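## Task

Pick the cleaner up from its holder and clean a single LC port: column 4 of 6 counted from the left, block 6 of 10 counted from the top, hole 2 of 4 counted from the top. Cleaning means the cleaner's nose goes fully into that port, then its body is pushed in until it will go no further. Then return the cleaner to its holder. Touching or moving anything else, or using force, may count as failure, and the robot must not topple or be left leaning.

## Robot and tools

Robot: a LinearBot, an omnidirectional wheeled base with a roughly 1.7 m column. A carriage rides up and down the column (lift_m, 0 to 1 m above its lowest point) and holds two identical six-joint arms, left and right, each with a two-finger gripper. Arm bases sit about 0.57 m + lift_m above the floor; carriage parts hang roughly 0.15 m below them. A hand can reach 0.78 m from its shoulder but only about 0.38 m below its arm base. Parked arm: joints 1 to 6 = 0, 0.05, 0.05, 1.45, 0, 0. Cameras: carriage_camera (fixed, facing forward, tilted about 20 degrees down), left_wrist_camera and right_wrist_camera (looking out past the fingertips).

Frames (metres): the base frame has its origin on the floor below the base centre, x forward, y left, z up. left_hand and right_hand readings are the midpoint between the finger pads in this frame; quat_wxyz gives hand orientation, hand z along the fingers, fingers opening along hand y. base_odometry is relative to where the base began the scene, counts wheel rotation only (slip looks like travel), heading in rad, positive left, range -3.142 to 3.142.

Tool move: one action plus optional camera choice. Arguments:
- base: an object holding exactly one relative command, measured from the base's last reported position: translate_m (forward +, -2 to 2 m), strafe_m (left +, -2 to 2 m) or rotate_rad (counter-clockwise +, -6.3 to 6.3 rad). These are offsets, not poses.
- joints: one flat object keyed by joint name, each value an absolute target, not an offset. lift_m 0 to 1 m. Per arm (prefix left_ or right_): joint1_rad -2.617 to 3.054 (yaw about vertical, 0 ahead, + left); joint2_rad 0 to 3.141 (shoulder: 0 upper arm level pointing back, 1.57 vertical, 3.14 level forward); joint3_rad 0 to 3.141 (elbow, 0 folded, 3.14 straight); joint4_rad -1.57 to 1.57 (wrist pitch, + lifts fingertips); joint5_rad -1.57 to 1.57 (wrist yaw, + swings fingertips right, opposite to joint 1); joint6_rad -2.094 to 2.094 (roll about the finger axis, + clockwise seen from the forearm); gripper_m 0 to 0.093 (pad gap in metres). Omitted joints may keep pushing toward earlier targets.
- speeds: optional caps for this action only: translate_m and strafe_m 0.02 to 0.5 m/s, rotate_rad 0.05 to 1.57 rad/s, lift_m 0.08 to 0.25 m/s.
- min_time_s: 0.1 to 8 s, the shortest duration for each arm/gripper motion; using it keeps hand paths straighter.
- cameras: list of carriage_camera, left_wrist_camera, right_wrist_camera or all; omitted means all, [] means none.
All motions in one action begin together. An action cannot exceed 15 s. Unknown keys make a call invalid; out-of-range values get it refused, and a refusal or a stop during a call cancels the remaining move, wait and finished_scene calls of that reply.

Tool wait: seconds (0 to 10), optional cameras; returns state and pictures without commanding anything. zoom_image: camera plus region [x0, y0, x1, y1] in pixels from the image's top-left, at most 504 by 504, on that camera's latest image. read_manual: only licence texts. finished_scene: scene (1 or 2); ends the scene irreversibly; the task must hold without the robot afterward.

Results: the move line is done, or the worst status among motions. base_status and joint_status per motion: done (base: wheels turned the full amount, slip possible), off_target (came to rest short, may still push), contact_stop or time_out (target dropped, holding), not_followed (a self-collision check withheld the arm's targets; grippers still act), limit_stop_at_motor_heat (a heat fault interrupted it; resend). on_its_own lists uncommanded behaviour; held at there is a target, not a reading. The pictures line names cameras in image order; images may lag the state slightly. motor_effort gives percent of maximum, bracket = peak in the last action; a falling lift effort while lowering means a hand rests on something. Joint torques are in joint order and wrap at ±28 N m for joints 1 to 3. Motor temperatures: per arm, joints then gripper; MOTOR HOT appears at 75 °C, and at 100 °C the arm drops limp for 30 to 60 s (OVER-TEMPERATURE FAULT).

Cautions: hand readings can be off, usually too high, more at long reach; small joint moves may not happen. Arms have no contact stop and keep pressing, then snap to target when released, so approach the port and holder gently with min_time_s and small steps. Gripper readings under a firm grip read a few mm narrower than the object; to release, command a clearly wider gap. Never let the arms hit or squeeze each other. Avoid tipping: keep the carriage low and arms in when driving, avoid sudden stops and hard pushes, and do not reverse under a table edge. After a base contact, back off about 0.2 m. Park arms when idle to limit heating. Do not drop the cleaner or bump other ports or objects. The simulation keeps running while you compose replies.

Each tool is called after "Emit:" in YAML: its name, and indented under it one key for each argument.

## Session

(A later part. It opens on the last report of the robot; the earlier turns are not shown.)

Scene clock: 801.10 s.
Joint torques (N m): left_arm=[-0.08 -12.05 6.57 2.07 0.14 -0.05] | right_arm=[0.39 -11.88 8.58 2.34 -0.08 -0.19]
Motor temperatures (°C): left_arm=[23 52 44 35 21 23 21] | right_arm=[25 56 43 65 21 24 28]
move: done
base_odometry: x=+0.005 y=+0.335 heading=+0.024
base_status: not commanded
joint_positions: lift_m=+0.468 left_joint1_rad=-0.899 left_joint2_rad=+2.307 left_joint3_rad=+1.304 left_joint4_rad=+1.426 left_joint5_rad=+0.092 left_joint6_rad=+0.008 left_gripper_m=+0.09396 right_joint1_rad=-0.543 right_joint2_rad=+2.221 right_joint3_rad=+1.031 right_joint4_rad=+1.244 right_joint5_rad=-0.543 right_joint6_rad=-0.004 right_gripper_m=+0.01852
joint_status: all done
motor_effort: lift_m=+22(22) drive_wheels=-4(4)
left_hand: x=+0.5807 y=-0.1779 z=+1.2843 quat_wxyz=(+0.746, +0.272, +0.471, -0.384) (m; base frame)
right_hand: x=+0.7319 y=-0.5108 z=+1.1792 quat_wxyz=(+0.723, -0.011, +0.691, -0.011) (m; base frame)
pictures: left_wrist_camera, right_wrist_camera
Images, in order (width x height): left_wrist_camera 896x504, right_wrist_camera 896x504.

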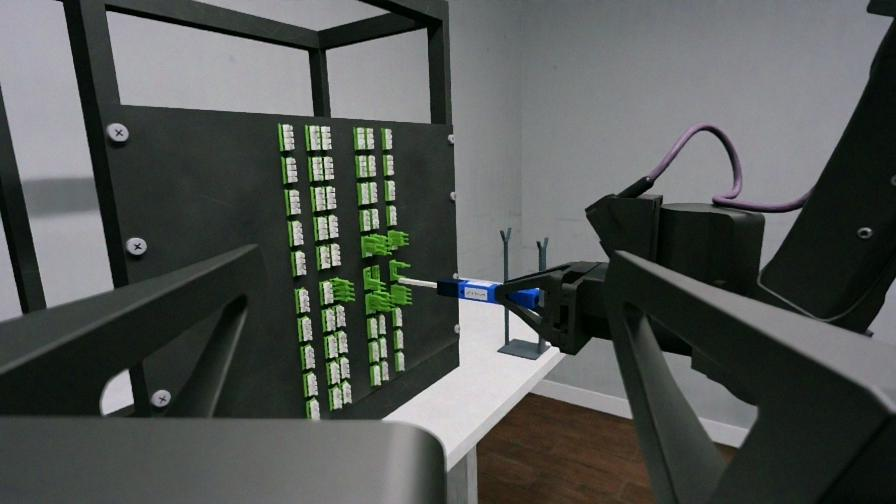

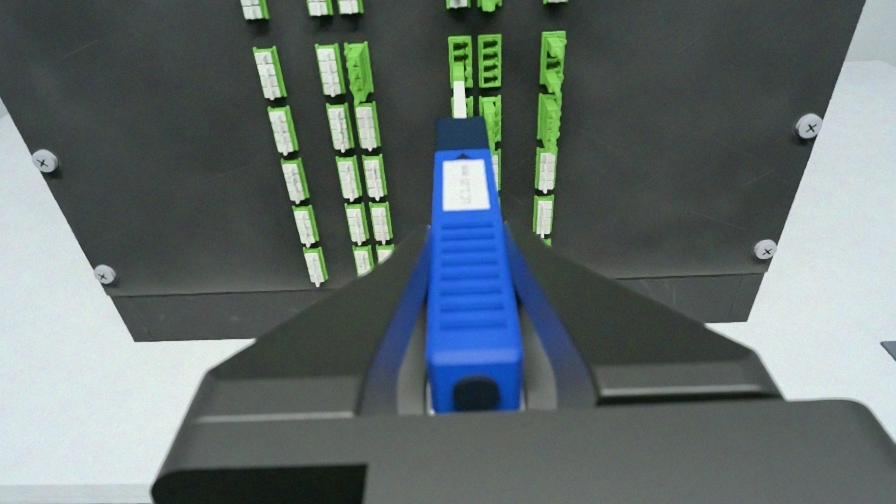

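Emit:
move:
  base: {"translate_m": 0.015}
  speeds: {"translate_m": 0.03}
  cameras: []

Emit:
wait:
  seconds: 0.3
  cameras: ["right_wrist_camera", "left_wrist_camera"]

Emit:
zoom_image:
  camera: "left_wrist_camera"
  region: [360, 260, 410, 295]

Emit:
zoom_image:
  camera: "left_wrist_camera"
  region: [395, 265, 445, 300]

Emit:
zoom_image:
  camera: "right_wrist_camera"
  region: [430, 20, 520, 120]

Scene clock: 813.93 s.
Joint torques (N m): left_arm=[0.1 -12.05 6.53 2.05 0.11 -0.03] | right_arm=[0.49 -11.64 8.58 2.37 -0.08 -0.18]
Motor temperatures (°C): left_arm=[23 51 43 35 21 23 21] | right_arm=[25 54 43 64 21 24 28]
move: done
base_odometry: x=+0.020 y=+0.336 heading=+0.025
base_status: done
joint_positions: lift_m=+0.468 left_joint1_rad=-0.899 left_joint2_rad=+2.307 left_joint3_rad=+1.304 left_joint4_rad=+1.426 left_joint5_rad=+0.093 left_joint6_rad=+0.007 left_gripper_m=+0.09396 right_joint1_rad=-0.543 right_joint2_rad=+2.221 right_joint3_rad=+1.031 right_joint4_rad=+1.242 right_joint5_rad=-0.543 right_joint6_rad=-0.004 right_gripper_m=+0.01852
joint_status: not commanded
motor_effort: lift_m=+22(22) drive_wheels=-5(12)
left_hand: x=+0.5806 y=-0.1779 z=+1.2843 quat_wxyz=(+0.746, +0.272, +0.471, -0.384) (m; base frame)
right_hand: x=+0.7320 y=-0.5108 z=+1.1787 quat_wxyz=(+0.722, -0.011, +0.691, -0.011) (m; base frame)
pictures: none
No camera images: "cameras" was empty.

Scene clock: 814.23 s.
Joint torques (N m): left_arm=[-0.18 -12.03 6.68 2.07 0.1 -0.06] | right_arm=[0.36 -11.88 8.62 2.38 -0.08 -0.19]
Motor temperatures (°C): left_arm=[23 51 43 35 21 23 21] | right_arm=[25 54 43 64 21 24 28]
base_odometry: x=+0.020 y=+0.336 heading=+0.025
base_status: done
joint_positions: lift_m=+0.468 left_joint1_rad=-0.899 left_joint2_rad=+2.307 left_joint3_rad=+1.304 left_joint4_rad=+1.426 left_joint5_rad=+0.093 left_joint6_rad=+0.007 left_gripper_m=+0.09396 right_joint1_rad=-0.543 right_joint2_rad=+2.221 right_joint3_rad=+1.031 right_joint4_rad=+1.242 right_joint5_rad=-0.543 right_joint6_rad=-0.004 right_gripper_m=+0.01852
joint_status: not commanded
motor_effort: lift_m=+22(22) drive_wheels=-5(12)
left_hand: x=+0.5806 y=-0.1779 z=+1.2843 quat_wxyz=(+0.746, +0.272, +0.471, -0.384) (m; base frame)
right_hand: x=+0.7320 y=-0.5108 z=+1.1787 quat_wxyz=(+0.722, -0.011, +0.691, -0.011) (m; base frame)
wait: 0.30 s; at rest by 0.27 s
pictures: left_wrist_camera, right_wrist_camera
Images, in order (width x height): left_wrist_camera 896x504, right_wrist_camera 896x504.

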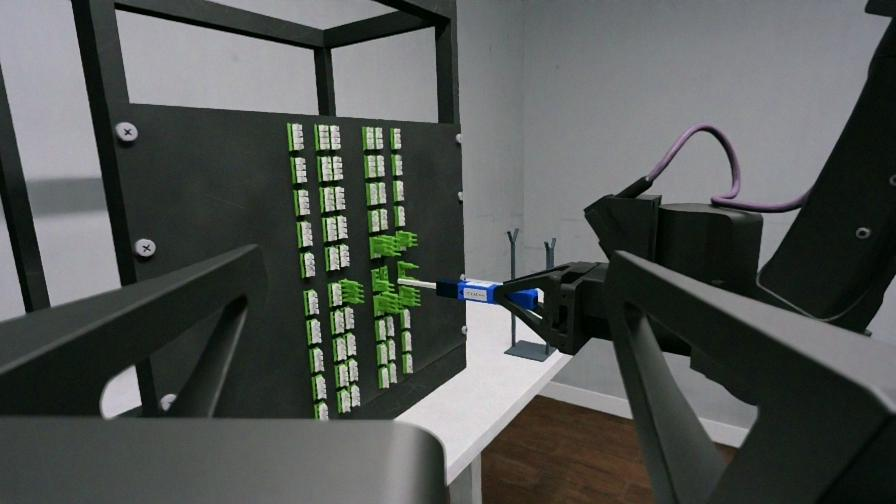

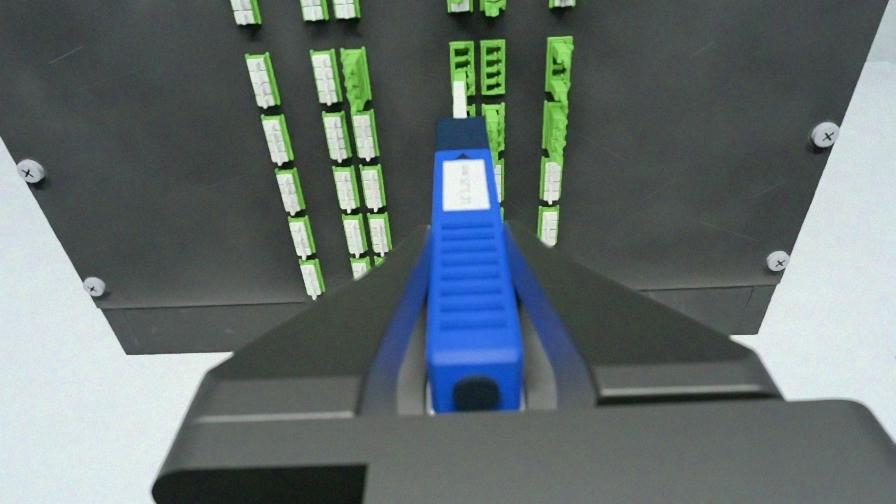

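Scaled by 10.080 from the camera's 896x504 image, which has a finer 1280x720 frame.

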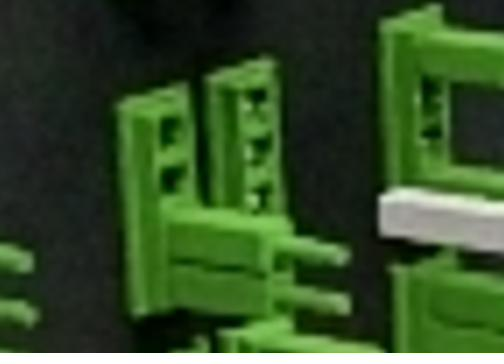

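Scaled by 10.080 from the camera's 896x504 image, which has a finer 1280x720 frame.

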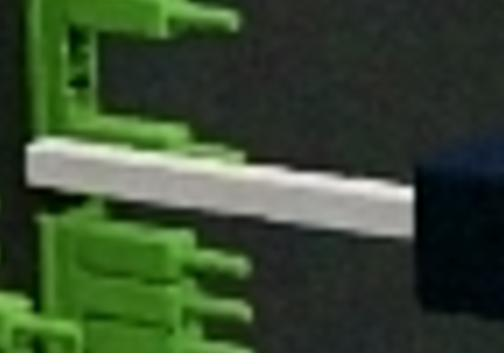

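Scaled by 5.040 from the camera's 896x504 image, which has a finer 1280x720 frame.

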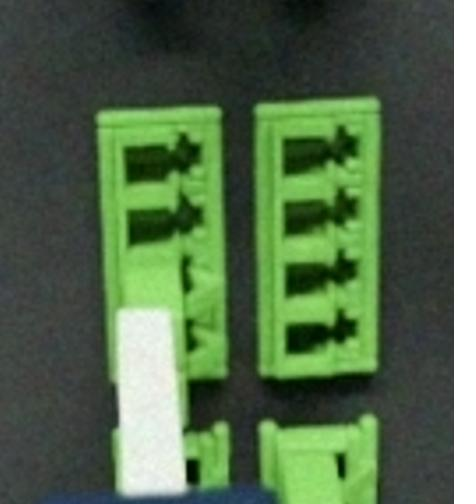

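Emit:
move:
  joints: {"right_joint1_rad": -0.574, "right_joint5_rad": -0.565}
  min_time_s: 1
  cameras: []

Scene clock: 832.90 s.
Joint torques (N m): left_arm=[-0.05 -11.96 6.57 2.06 0.11 -0.09] | right_arm=[-0.43 -11.9 8.64 2.36 -0.13 -0.19]
Motor temperatures (°C): left_arm=[23 52 43 36 21 23 21] | right_arm=[25 53 43 63 21 24 28]
move: done
base_odometry: x=+0.020 y=+0.336 heading=+0.025
base_status: not commanded
joint_positions: lift_m=+0.468 left_joint1_rad=-0.899 left_joint2_rad=+2.307 left_joint3_rad=+1.304 left_joint4_rad=+1.426 left_joint5_rad=+0.093 left_joint6_rad=+0.007 left_gripper_m=+0.09396 right_joint1_rad=-0.567 right_joint2_rad=+2.221 right_joint3_rad=+1.031 right_joint4_rad=+1.242 right_joint5_rad=-0.550 right_joint6_rad=-0.004 right_gripper_m=+0.01852
joint_status: all done
motor_effort: lift_m=+22(22) drive_wheels=-5(5)
left_hand: x=+0.5806 y=-0.1779 z=+1.2843 quat_wxyz=(+0.746, +0.272, +0.471, -0.384) (m; base frame)
right_hand: x=+0.7270 y=-0.5217 z=+1.1786 quat_wxyz=(+0.722, -0.005, +0.691, -0.017) (m; base frame)
pictures: none
No camera images: "cameras" was empty.

Emit:
move:
  joints: {"right_joint1_rad": -0.541}
  min_time_s: 1
  cameras: ["right_wrist_camera", "left_wrist_camera"]

Emit:
zoom_image:
  camera: "right_wrist_camera"
  region: [430, 20, 520, 120]

Scene clock: 837.80 s.
Joint torques (N m): left_arm=[-0.13 -12.05 6.65 2.04 0.11 -0.06] | right_arm=[1.03 -11.89 8.62 2.37 -0.13 -0.18]
Motor temperatures (°C): left_arm=[23 52 43 36 21 23 21] | right_arm=[25 53 43 63 21 24 28]
move: done
base_odometry: x=+0.020 y=+0.336 heading=+0.025
base_status: not commanded
joint_positions: lift_m=+0.468 left_joint1_rad=-0.899 left_joint2_rad=+2.307 left_joint3_rad=+1.304 left_joint4_rad=+1.426 left_joint5_rad=+0.093 left_joint6_rad=+0.007 left_gripper_m=+0.09396 right_joint1_rad=-0.548 right_joint2_rad=+2.221 right_joint3_rad=+1.031 right_joint4_rad=+1.242 right_joint5_rad=-0.550 right_joint6_rad=-0.004 right_gripper_m=+0.01852
joint_status: all done
motor_effort: lift_m=+22(23) drive_wheels=-5(5)
left_hand: x=+0.5806 y=-0.1779 z=+1.2843 quat_wxyz=(+0.746, +0.272, +0.471, -0.384) (m; base frame)
right_hand: x=+0.7310 y=-0.5120 z=+1.1786 quat_wxyz=(+0.722, -0.012, +0.691, -0.010) (m; base frame)
pictures: left_wrist_camera, right_wrist_camera
Images, in order (width x height): left_wrist_camera 896x504, right_wrist_camera 896x504.

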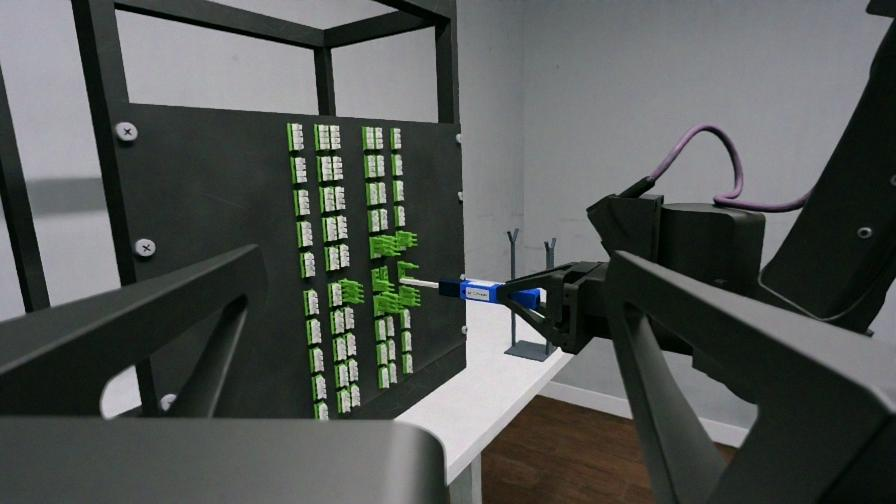

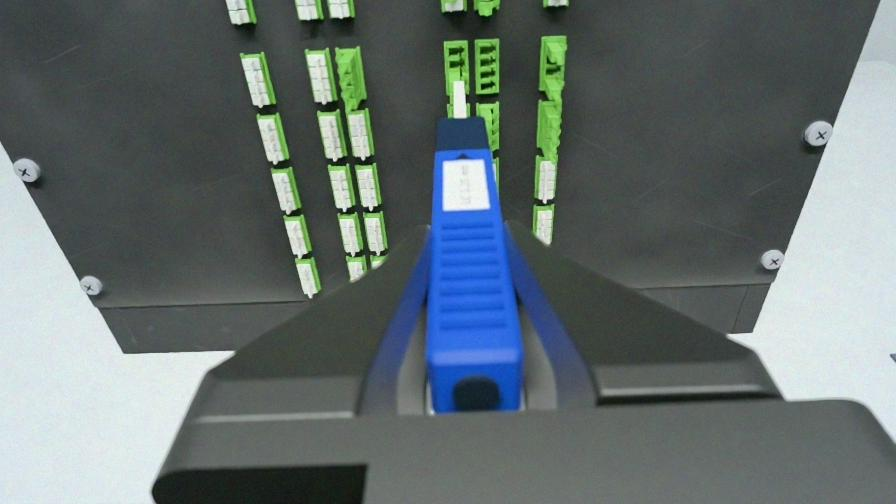

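Scaled by 5.040 from the camera's 896x504 image, which has a finer 1280x720 frame.

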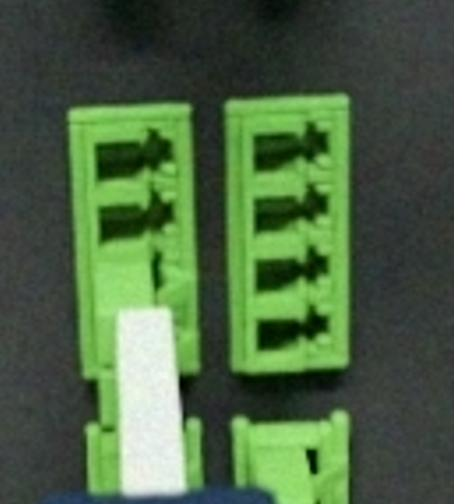

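Emit:
move:
  joints: {"right_joint1_rad": -0.547, "right_joint5_rad": -0.552}
  min_time_s: 0.3
  cameras: []

Emit:
move:
  base: {"translate_m": 0.012}
  speeds: {"translate_m": 0.03}
  cameras: []

Emit:
wait:
  seconds: 0.3
  cameras: ["right_wrist_camera", "left_wrist_camera"]

Emit:
zoom_image:
  camera: "left_wrist_camera"
  region: [360, 260, 410, 295]

Emit:
zoom_image:
  camera: "left_wrist_camera"
  region: [395, 265, 445, 300]

Emit:
zoom_image:
  camera: "right_wrist_camera"
  region: [430, 20, 520, 120]

Scene clock: 848.47 s.
Joint torques (N m): left_arm=[-0.02 -12 6.56 2.07 0.13 -0.02] | right_arm=[0.42 -11.89 8.62 2.37 0.02 -0.19]
Motor temperatures (°C): left_arm=[23 52 42 36 21 23 21] | right_arm=[25 53 43 62 21 24 28]
move: done
base_odometry: x=+0.020 y=+0.336 heading=+0.025
base_status: not commanded
joint_positions: lift_m=+0.468 left_joint1_rad=-0.899 left_joint2_rad=+2.307 left_joint3_rad=+1.304 left_joint4_rad=+1.426 left_joint5_rad=+0.093 left_joint6_rad=+0.007 left_gripper_m=+0.09396 right_joint1_rad=-0.548 right_joint2_rad=+2.221 right_joint3_rad=+1.031 right_joint4_rad=+1.242 right_joint5_rad=-0.550 right_joint6_rad=-0.004 right_gripper_m=+0.01852
joint_status: all done
motor_effort: lift_m=+21(22) drive_wheels=-5(5)
left_hand: x=+0.5806 y=-0.1779 z=+1.2843 quat_wxyz=(+0.746, +0.272, +0.471, -0.384) (m; base frame)
right_hand: x=+0.7310 y=-0.5120 z=+1.1786 quat_wxyz=(+0.722, -0.012, +0.691, -0.010) (m; base frame)
pictures: none
No camera images: "cameras" was empty.

Scene clock: 849.50 s.
Joint torques (N m): left_arm=[-0.05 -11.92 6.58 2.09 0.13 -0.03] | right_arm=[0.46 -12 8.62 2.4 0.02 -0.19]
Motor temperatures (°C): left_arm=[23 52 42 36 21 23 21] | right_arm=[25 53 43 62 21 24 28]
move: done
base_odometry: x=+0.032 y=+0.336 heading=+0.025
base_status: done
joint_positions: lift_m=+0.468 left_joint1_rad=-0.898 left_joint2_rad=+2.307 left_joint3_rad=+1.304 left_joint4_rad=+1.426 left_joint5_rad=+0.093 left_joint6_rad=+0.007 left_gripper_m=+0.09396 right_joint1_rad=-0.548 right_joint2_rad=+2.221 right_joint3_rad=+1.031 right_joint4_rad=+1.240 right_joint5_rad=-0.550 right_joint6_rad=-0.004 right_gripper_m=+0.01851
joint_status: not commanded
motor_effort: lift_m=+22(22) drive_wheels=-5(12)
left_hand: x=+0.5810 y=-0.1776 z=+1.2843 quat_wxyz=(+0.746, +0.272, +0.471, -0.384) (m; base frame)
right_hand: x=+0.7310 y=-0.5120 z=+1.1782 quat_wxyz=(+0.722, -0.011, +0.692, -0.010) (m; base frame)
pictures: none
No camera images: "cameras" was empty.

Scene clock: 849.80 s.
Joint torques (N m): left_arm=[-0.18 -11.99 6.58 2.06 0.11 -0.05] | right_arm=[0.44 -11.95 8.58 2.4 -0.01 -0.19]
Motor temperatures (°C): left_arm=[23 52 42 36 21 23 21] | right_arm=[25 53 43 62 21 24 28]
base_odometry: x=+0.032 y=+0.336 heading=+0.025
base_status: done
joint_positions: lift_m=+0.468 left_joint1_rad=-0.898 left_joint2_rad=+2.307 left_joint3_rad=+1.304 left_joint4_rad=+1.426 left_joint5_rad=+0.093 left_joint6_rad=+0.007 left_gripper_m=+0.09396 right_joint1_rad=-0.548 right_joint2_rad=+2.221 right_joint3_rad=+1.031 right_joint4_rad=+1.240 right_joint5_rad=-0.550 right_joint6_rad=-0.004 right_gripper_m=+0.01851
joint_status: not commanded
motor_effort: lift_m=+22(22) drive_wheels=+5(12)
left_hand: x=+0.5810 y=-0.1776 z=+1.2843 quat_wxyz=(+0.746, +0.272, +0.471, -0.384) (m; base frame)
right_hand: x=+0.7310 y=-0.5120 z=+1.1782 quat_wxyz=(+0.722, -0.011, +0.692, -0.010) (m; base frame)
wait: 0.30 s; at rest by 0.27 s
pictures: left_wrist_camera, right_wrist_camera
Images, in order (width x height): left_wrist_camera 896x504, right_wrist_camera 896x504.

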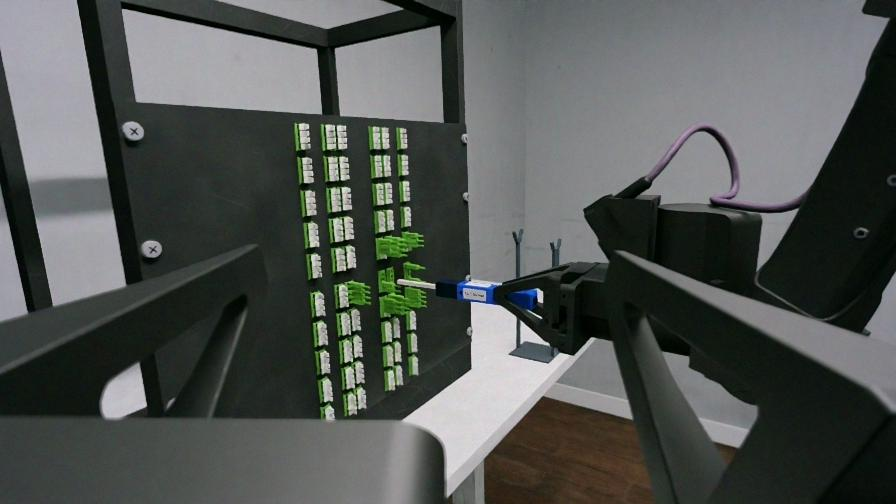

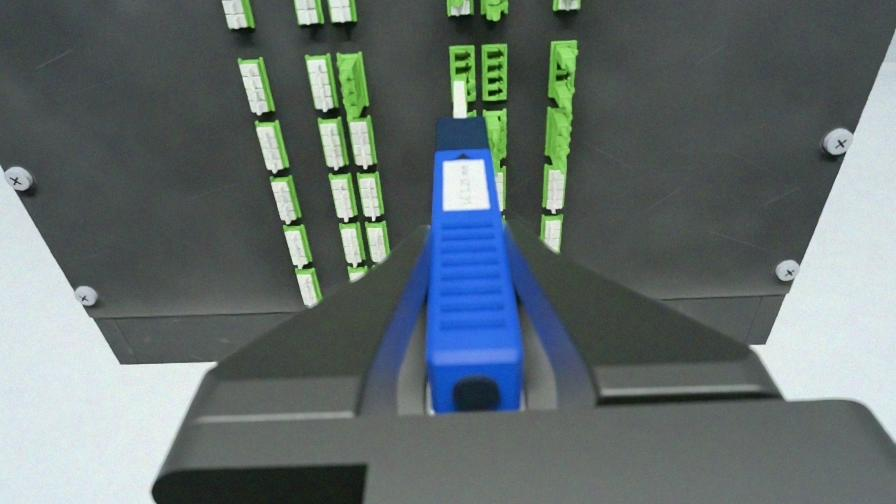

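Scaled by 10.080 from the camera's 896x504 image, which has a finer 1280x720 frame.

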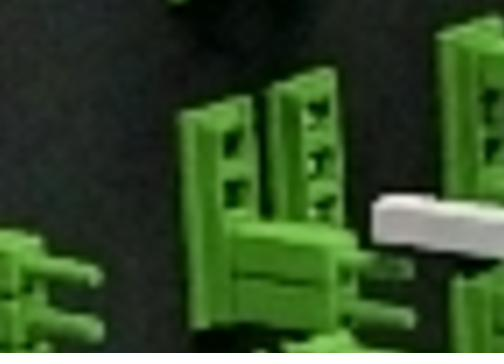

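Scaled by 10.080 from the camera's 896x504 image, which has a finer 1280x720 frame.

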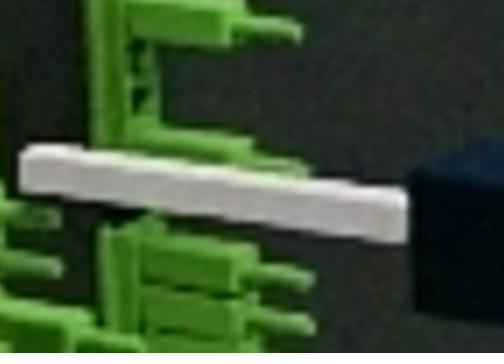

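Scaled by 5.040 from the camera's 896x504 image, which has a finer 1280x720 frame.

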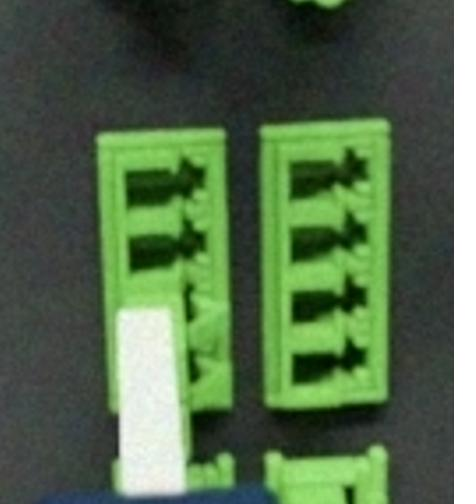

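Emit:
move:
  joints: {"right_joint5_rad": -0.526}
  min_time_s: 0.8
  cameras: []

Emit:
move:
  joints: {"right_joint5_rad": -0.540}
  min_time_s: 0.3
  cameras: ["right_wrist_camera"]

Emit:
zoom_image:
  camera: "right_wrist_camera"
  region: [430, 20, 520, 120]

Scene clock: 866.07 s.
Joint torques (N m): left_arm=[-0.14 -12.07 6.54 2.08 0.1 -0.06] | right_arm=[0.43 -11.88 8.62 2.4 0.19 -0.19]
Motor temperatures (°C): left_arm=[23 52 42 36 21 23 21] | right_arm=[25 53 43 62 21 24 28]
move: done
base_odometry: x=+0.032 y=+0.336 heading=+0.025
base_status: not commanded
joint_positions: lift_m=+0.468 left_joint1_rad=-0.898 left_joint2_rad=+2.307 left_joint3_rad=+1.304 left_joint4_rad=+1.426 left_joint5_rad=+0.093 left_joint6_rad=+0.007 left_gripper_m=+0.09396 right_joint1_rad=-0.548 right_joint2_rad=+2.221 right_joint3_rad=+1.031 right_joint4_rad=+1.240 right_joint5_rad=-0.542 right_joint6_rad=-0.004 right_gripper_m=+0.01852
joint_status: all done
motor_effort: lift_m=+21(22) drive_wheels=+4(4)
left_hand: x=+0.5810 y=-0.1776 z=+1.2843 quat_wxyz=(+0.746, +0.272, +0.471, -0.384) (m; base frame)
right_hand: x=+0.7310 y=-0.5135 z=+1.1782 quat_wxyz=(+0.722, -0.008, +0.692, -0.013) (m; base frame)
pictures: none
No camera images: "cameras" was empty.

Scene clock: 866.67 s.
Joint torques (N m): left_arm=[-0.09 -12 6.54 2.05 0.12 -0.06] | right_arm=[0.43 -11.88 8.62 2.4 0.06 -0.19]
Motor temperatures (°C): left_arm=[23 52 42 36 21 23 21] | right_arm=[25 53 43 62 21 24 28]
move: done
base_odometry: x=+0.032 y=+0.336 heading=+0.025
base_status: not commanded
joint_positions: lift_m=+0.468 left_joint1_rad=-0.898 left_joint2_rad=+2.307 left_joint3_rad=+1.304 left_joint4_rad=+1.426 left_joint5_rad=+0.093 left_joint6_rad=+0.007 left_gripper_m=+0.09396 right_joint1_rad=-0.548 right_joint2_rad=+2.221 right_joint3_rad=+1.031 right_joint4_rad=+1.240 right_joint5_rad=-0.542 right_joint6_rad=-0.004 right_gripper_m=+0.01852
joint_status: all done
motor_effort: lift_m=+22(22) drive_wheels=+4(4)
left_hand: x=+0.5810 y=-0.1776 z=+1.2843 quat_wxyz=(+0.746, +0.272, +0.471, -0.384) (m; base frame)
right_hand: x=+0.7310 y=-0.5135 z=+1.1782 quat_wxyz=(+0.722, -0.008, +0.692, -0.013) (m; base frame)
pictures: right_wrist_camera
Images, in order (width x height): right_wrist_camera 896x504.

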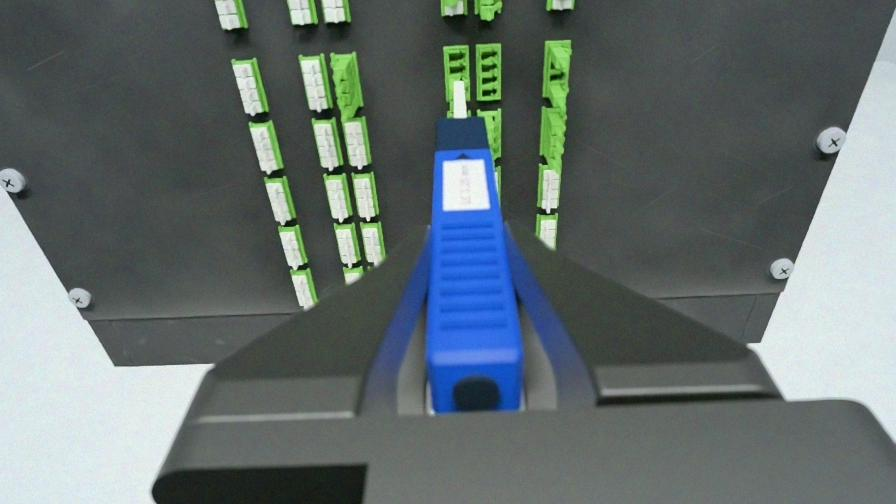

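Scaled by 5.040 from the camera's 896x504 image, which has a finer 1280x720 frame.

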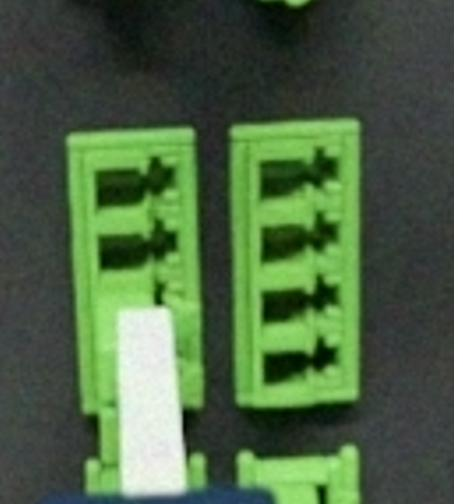

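Emit:
move:
  base: {"translate_m": 0.01}
  speeds: {"translate_m": 0.02}
  cameras: []

Emit:
wait:
  seconds: 0.3
  cameras: ["right_wrist_camera", "left_wrist_camera"]

Emit:
zoom_image:
  camera: "left_wrist_camera"
  region: [370, 260, 420, 295]

Emit:
zoom_image:
  camera: "left_wrist_camera"
  region: [395, 265, 445, 300]

Emit:
zoom_image:
  camera: "right_wrist_camera"
  region: [430, 20, 520, 120]

Scene clock: 875.20 s.
Joint torques (N m): left_arm=[-0.03 -12.07 6.58 2.07 0.12 -0.01] | right_arm=[0.61 -11.85 8.59 2.41 0.06 -0.19]
Motor temperatures (°C): left_arm=[23 53 42 36 21 23 21] | right_arm=[25 53 43 62 21 24 28]
move: done
base_odometry: x=+0.042 y=+0.336 heading=+0.026
base_status: done
joint_positions: lift_m=+0.468 left_joint1_rad=-0.898 left_joint2_rad=+2.307 left_joint3_rad=+1.304 left_joint4_rad=+1.426 left_joint5_rad=+0.093 left_joint6_rad=+0.007 left_gripper_m=+0.09396 right_joint1_rad=-0.548 right_joint2_rad=+2.221 right_joint3_rad=+1.031 right_joint4_rad=+1.240 right_joint5_rad=-0.542 right_joint6_rad=-0.004 right_gripper_m=+0.01852
joint_status: not commanded
motor_effort: lift_m=+22(23) drive_wheels=-4(9)
left_hand: x=+0.5807 y=-0.1778 z=+1.2843 quat_wxyz=(+0.746, +0.273, +0.471, -0.384) (m; base frame)
right_hand: x=+0.7310 y=-0.5135 z=+1.1782 quat_wxyz=(+0.722, -0.008, +0.692, -0.013) (m; base frame)
pictures: none
No camera images: "cameras" was empty.

Scene clock: 875.50 s.
Joint torques (N m): left_arm=[-0.16 -12 6.56 2.07 0.09 -0.03] | right_arm=[0.43 -11.88 8.58 2.41 0.06 -0.2]
Motor temperatures (°C): left_arm=[23 53 42 36 21 23 21] | right_arm=[25 53 43 62 21 24 28]
base_odometry: x=+0.042 y=+0.336 heading=+0.026
base_status: done
joint_positions: lift_m=+0.468 left_joint1_rad=-0.898 left_joint2_rad=+2.307 left_joint3_rad=+1.304 left_joint4_rad=+1.426 left_joint5_rad=+0.093 left_joint6_rad=+0.007 left_gripper_m=+0.09396 right_joint1_rad=-0.548 right_joint2_rad=+2.221 right_joint3_rad=+1.031 right_joint4_rad=+1.240 right_joint5_rad=-0.542 right_joint6_rad=-0.004 right_gripper_m=+0.01852
joint_status: not commanded
motor_effort: lift_m=+22(23) drive_wheels=-4(9)
left_hand: x=+0.5807 y=-0.1778 z=+1.2843 quat_wxyz=(+0.746, +0.273, +0.471, -0.384) (m; base frame)
right_hand: x=+0.7310 y=-0.5135 z=+1.1782 quat_wxyz=(+0.722, -0.008, +0.692, -0.013) (m; base frame)
wait: 0.30 s; at rest by 0.27 s
pictures: left_wrist_camera, right_wrist_camera
Images, in order (width x height): left_wrist_camera 896x504, right_wrist_camera 896x504.

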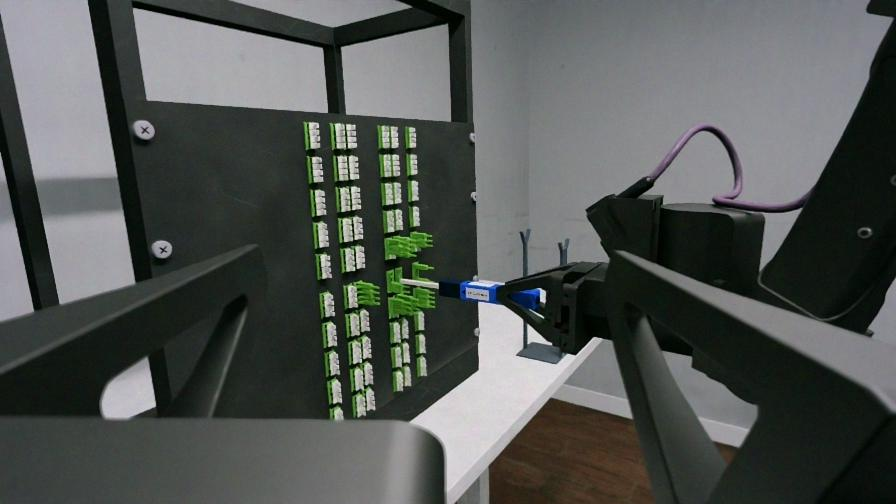

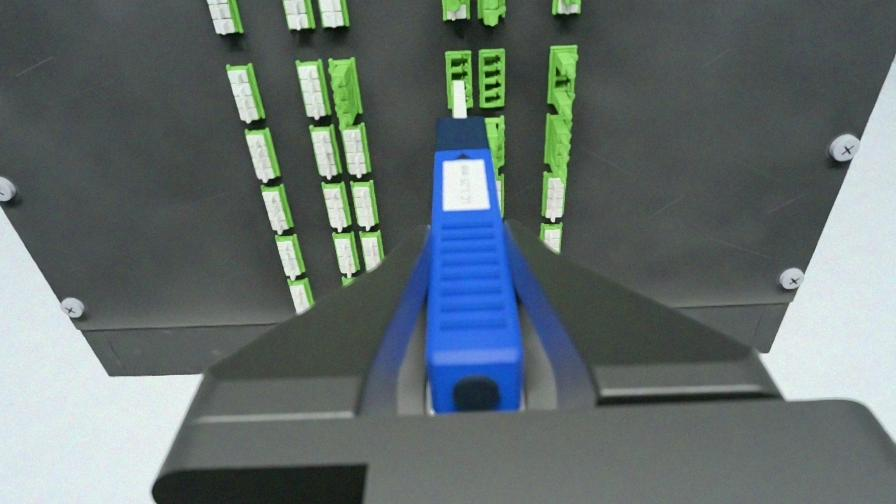

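Scaled by 10.080 from the camera's 896x504 image, which has a finer 1280x720 frame.

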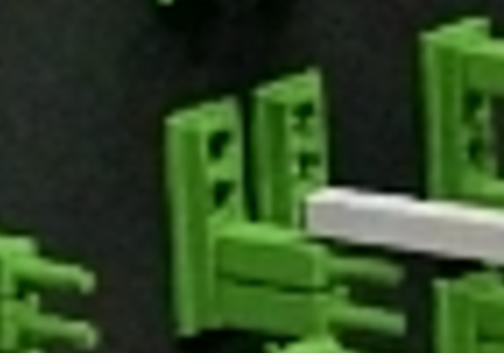

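Scaled by 10.080 from the camera's 896x504 image, which has a finer 1280x720 frame.

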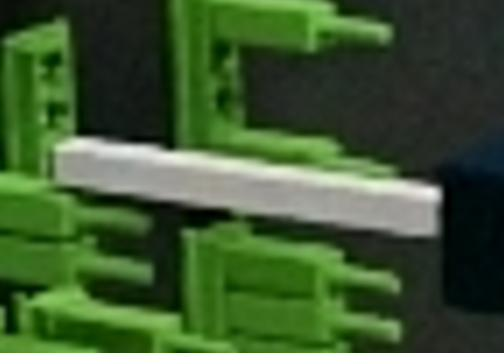

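Scaled by 5.040 from the camera's 896x504 image, which has a finer 1280x720 frame.

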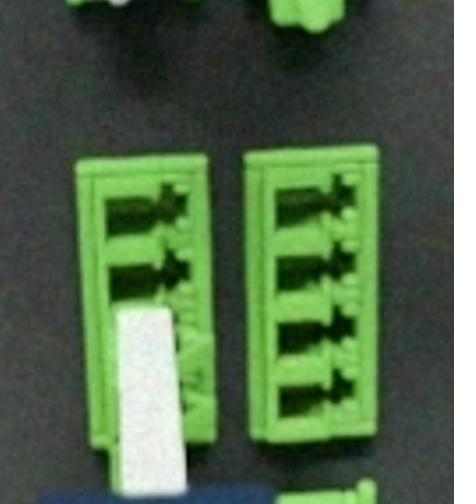

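Emit:
move:
  base: {"translate_m": 0.006}
  speeds: {"translate_m": 0.02}
  cameras: []

Emit:
wait:
  seconds: 0.3
  cameras: ["right_wrist_camera", "left_wrist_camera"]

Emit:
zoom_image:
  camera: "left_wrist_camera"
  region: [370, 260, 420, 295]

Emit:
zoom_image:
  camera: "right_wrist_camera"
  region: [430, 40, 490, 110]

Scene clock: 888.57 s.
Joint torques (N m): left_arm=[-0.08 -12.05 6.61 2.03 0.12 -0.05] | right_arm=[0.4 -11.93 8.61 2.39 0.06 -0.19]
Motor temperatures (°C): left_arm=[23 53 42 36 21 23 21] | right_arm=[25 53 43 62 21 24 28]
move: done
base_odometry: x=+0.048 y=+0.337 heading=+0.026
base_status: done
joint_positions: lift_m=+0.468 left_joint1_rad=-0.898 left_joint2_rad=+2.307 left_joint3_rad=+1.304 left_joint4_rad=+1.426 left_joint5_rad=+0.093 left_joint6_rad=+0.007 left_gripper_m=+0.09396 right_joint1_rad=-0.548 right_joint2_rad=+2.221 right_joint3_rad=+1.031 right_joint4_rad=+1.239 right_joint5_rad=-0.542 right_joint6_rad=-0.004 right_gripper_m=+0.01852
joint_status: not commanded
motor_effort: lift_m=+22(22) drive_wheels=+3(10)
left_hand: x=+0.5807 y=-0.1778 z=+1.2843 quat_wxyz=(+0.746, +0.273, +0.471, -0.384) (m; base frame)
right_hand: x=+0.7310 y=-0.5135 z=+1.1781 quat_wxyz=(+0.722, -0.008, +0.692, -0.013) (m; base frame)
pictures: none
No camera images: "cameras" was empty.

Scene clock: 888.87 s.
Joint torques (N m): left_arm=[-0.1 -11.89 6.6 2.07 0.11 -0.05] | right_arm=[0.44 -11.88 8.61 2.4 0.07 -0.18]
Motor temperatures (°C): left_arm=[23 53 42 36 21 23 21] | right_arm=[25 53 43 62 21 24 28]
base_odometry: x=+0.048 y=+0.337 heading=+0.026
base_status: done
joint_positions: lift_m=+0.468 left_joint1_rad=-0.898 left_joint2_rad=+2.307 left_joint3_rad=+1.304 left_joint4_rad=+1.426 left_joint5_rad=+0.093 left_joint6_rad=+0.007 left_gripper_m=+0.09396 right_joint1_rad=-0.548 right_joint2_rad=+2.221 right_joint3_rad=+1.031 right_joint4_rad=+1.239 right_joint5_rad=-0.542 right_joint6_rad=-0.004 right_gripper_m=+0.01852
joint_status: not commanded
motor_effort: lift_m=+22(22) drive_wheels=-3(10)
left_hand: x=+0.5807 y=-0.1778 z=+1.2843 quat_wxyz=(+0.746, +0.273, +0.471, -0.384) (m; base frame)
right_hand: x=+0.7310 y=-0.5135 z=+1.1781 quat_wxyz=(+0.722, -0.008, +0.692, -0.013) (m; base frame)
wait: 0.30 s; at rest by 0.27 s
pictures: left_wrist_camera, right_wrist_camera
Images, in order (width x height): left_wrist_camera 896x504, right_wrist_camera 896x504.

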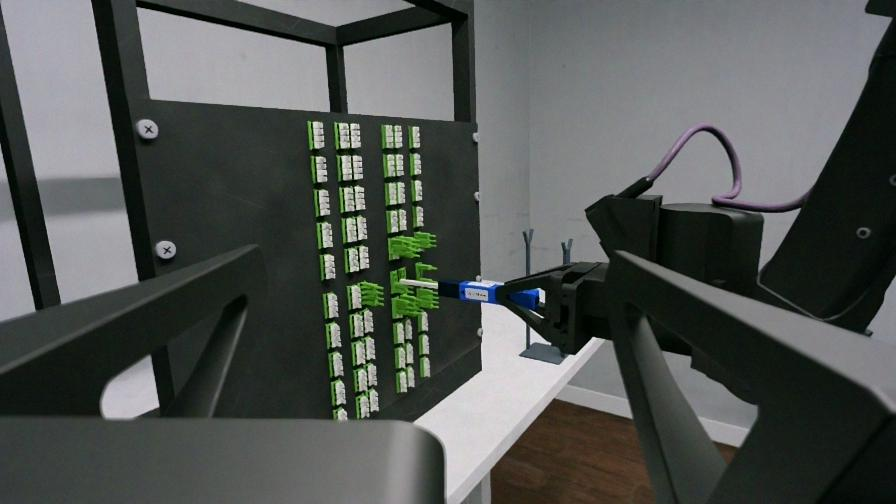

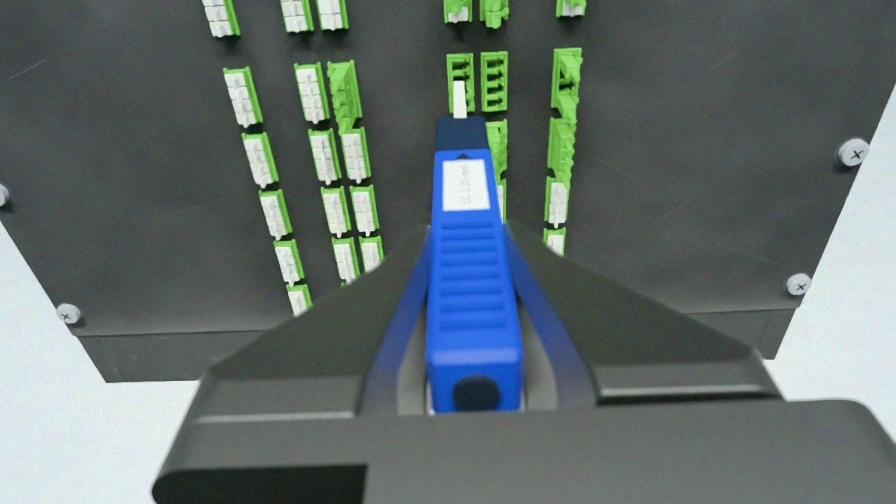

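Scaled by 10.080 from the camera's 896x504 image, which has a finer 1280x720 frame.

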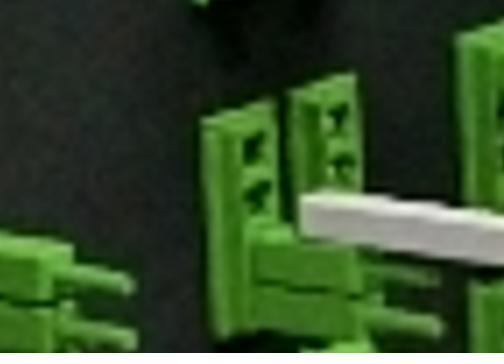

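Scaled by 7.200 from the camera's 896x504 image, which has a finer 1280x720 frame.

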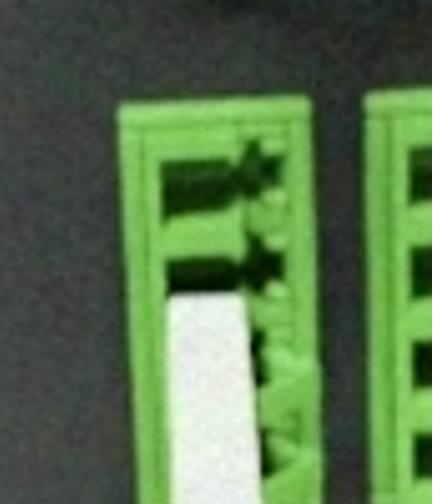

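Emit:
move:
  base: {"translate_m": 0.005}
  speeds: {"translate_m": 0.02}
  cameras: []

Emit:
wait:
  seconds: 0.3
  cameras: ["right_wrist_camera", "left_wrist_camera"]

Emit:
zoom_image:
  camera: "left_wrist_camera"
  region: [375, 260, 425, 295]

Emit:
zoom_image:
  camera: "right_wrist_camera"
  region: [430, 40, 490, 110]

Scene clock: 899.20 s.
Joint torques (N m): left_arm=[-0.16 -11.95 6.58 2.08 0.11 -0.08] | right_arm=[0.42 -11.89 8.59 2.41 0.08 -0.19]
Motor temperatures (°C): left_arm=[23 53 42 36 21 23 21] | right_arm=[25 53 43 62 21 24 28]
move: done
base_odometry: x=+0.053 y=+0.337 heading=+0.027
base_status: done
joint_positions: lift_m=+0.468 left_joint1_rad=-0.898 left_joint2_rad=+2.307 left_joint3_rad=+1.304 left_joint4_rad=+1.426 left_joint5_rad=+0.093 left_joint6_rad=+0.007 left_gripper_m=+0.09396 right_joint1_rad=-0.548 right_joint2_rad=+2.221 right_joint3_rad=+1.031 right_joint4_rad=+1.239 right_joint5_rad=-0.542 right_joint6_rad=-0.004 right_gripper_m=+0.01852
joint_status: not commanded
motor_effort: lift_m=+22(22) drive_wheels=-4(13)
left_hand: x=+0.5807 y=-0.1778 z=+1.2843 quat_wxyz=(+0.746, +0.273, +0.471, -0.384) (m; base frame)
right_hand: x=+0.7310 y=-0.5135 z=+1.1781 quat_wxyz=(+0.722, -0.008, +0.692, -0.013) (m; base frame)
pictures: none
No camera images: "cameras" was empty.

Scene clock: 899.50 s.
Joint torques (N m): left_arm=[-0.13 -12 6.57 2.05 0.1 -0.03] | right_arm=[0.43 -11.88 8.58 2.41 0.06 -0.19]
Motor temperatures (°C): left_arm=[23 53 42 36 21 23 21] | right_arm=[25 53 43 62 21 24 28]
base_odometry: x=+0.053 y=+0.337 heading=+0.027
base_status: done
joint_positions: lift_m=+0.468 left_joint1_rad=-0.898 left_joint2_rad=+2.307 left_joint3_rad=+1.304 left_joint4_rad=+1.426 left_joint5_rad=+0.093 left_joint6_rad=+0.007 left_gripper_m=+0.09396 right_joint1_rad=-0.548 right_joint2_rad=+2.221 right_joint3_rad=+1.031 right_joint4_rad=+1.239 right_joint5_rad=-0.542 right_joint6_rad=-0.004 right_gripper_m=+0.01852
joint_status: not commanded
motor_effort: lift_m=+22(22) drive_wheels=-4(13)
left_hand: x=+0.5807 y=-0.1778 z=+1.2843 quat_wxyz=(+0.746, +0.273, +0.471, -0.384) (m; base frame)
right_hand: x=+0.7310 y=-0.5135 z=+1.1781 quat_wxyz=(+0.722, -0.008, +0.692, -0.013) (m; base frame)
wait: 0.30 s; at rest by 0.27 s
pictures: left_wrist_camera, right_wrist_camera
Images, in order (width x height): left_wrist_camera 896x504, right_wrist_camera 896x504.

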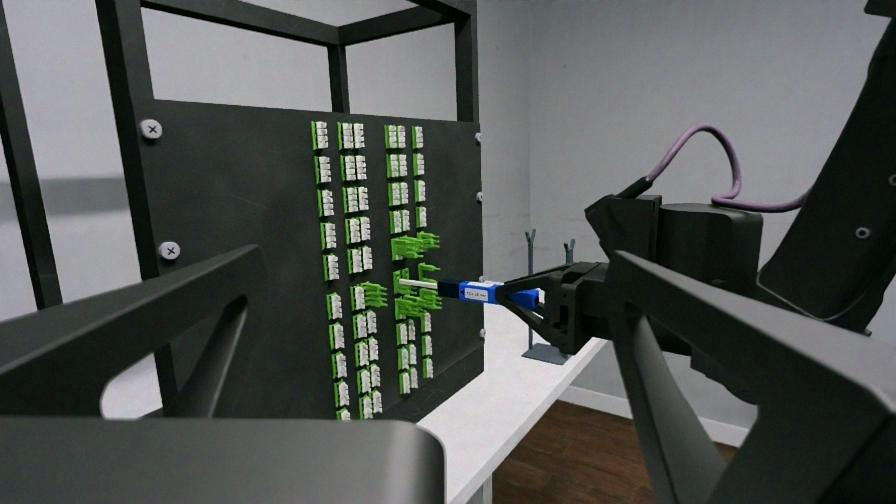

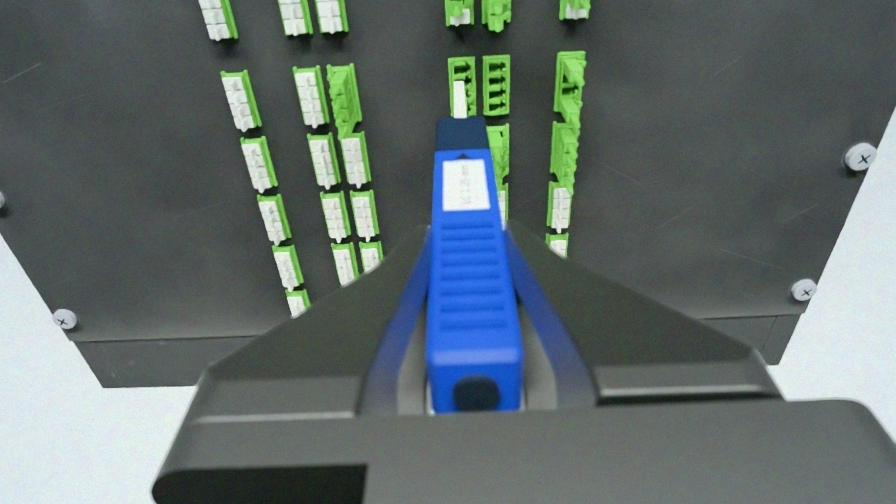

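Scaled by 10.080 from the camera's 896x504 image, which has a finer 1280x720 frame.

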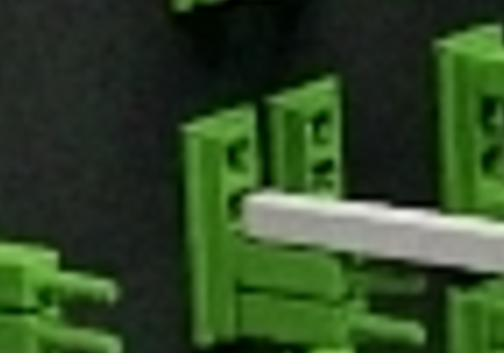

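Scaled by 7.200 from the camera's 896x504 image, which has a finer 1280x720 frame.

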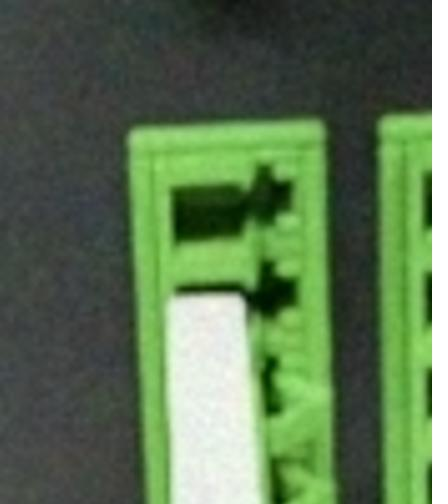

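Emit:
zoom_image:
  camera: "left_wrist_camera"
  region: [388, 266, 418, 296]

Emit:
zoom_image:
  camera: "right_wrist_camera"
  region: [440, 55, 480, 100]

Scaled by 16.800 from the camera's 896x504 image, which has a finer 1280x720 frame.

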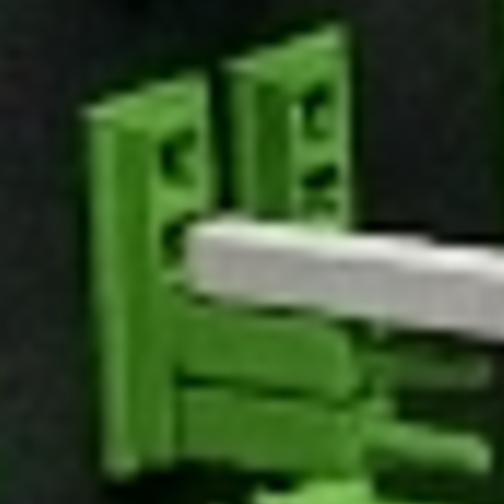

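Scaled by 11.200 from the camera's 896x504 image, which has a finer 1280x720 frame.

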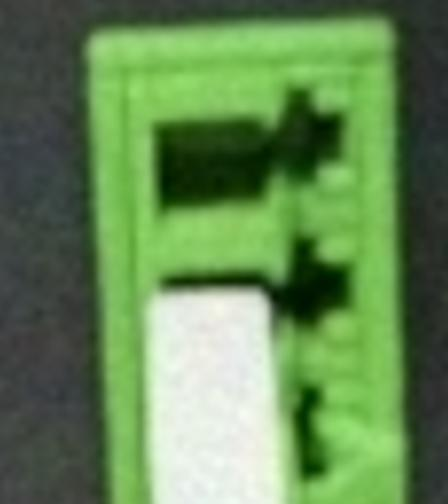

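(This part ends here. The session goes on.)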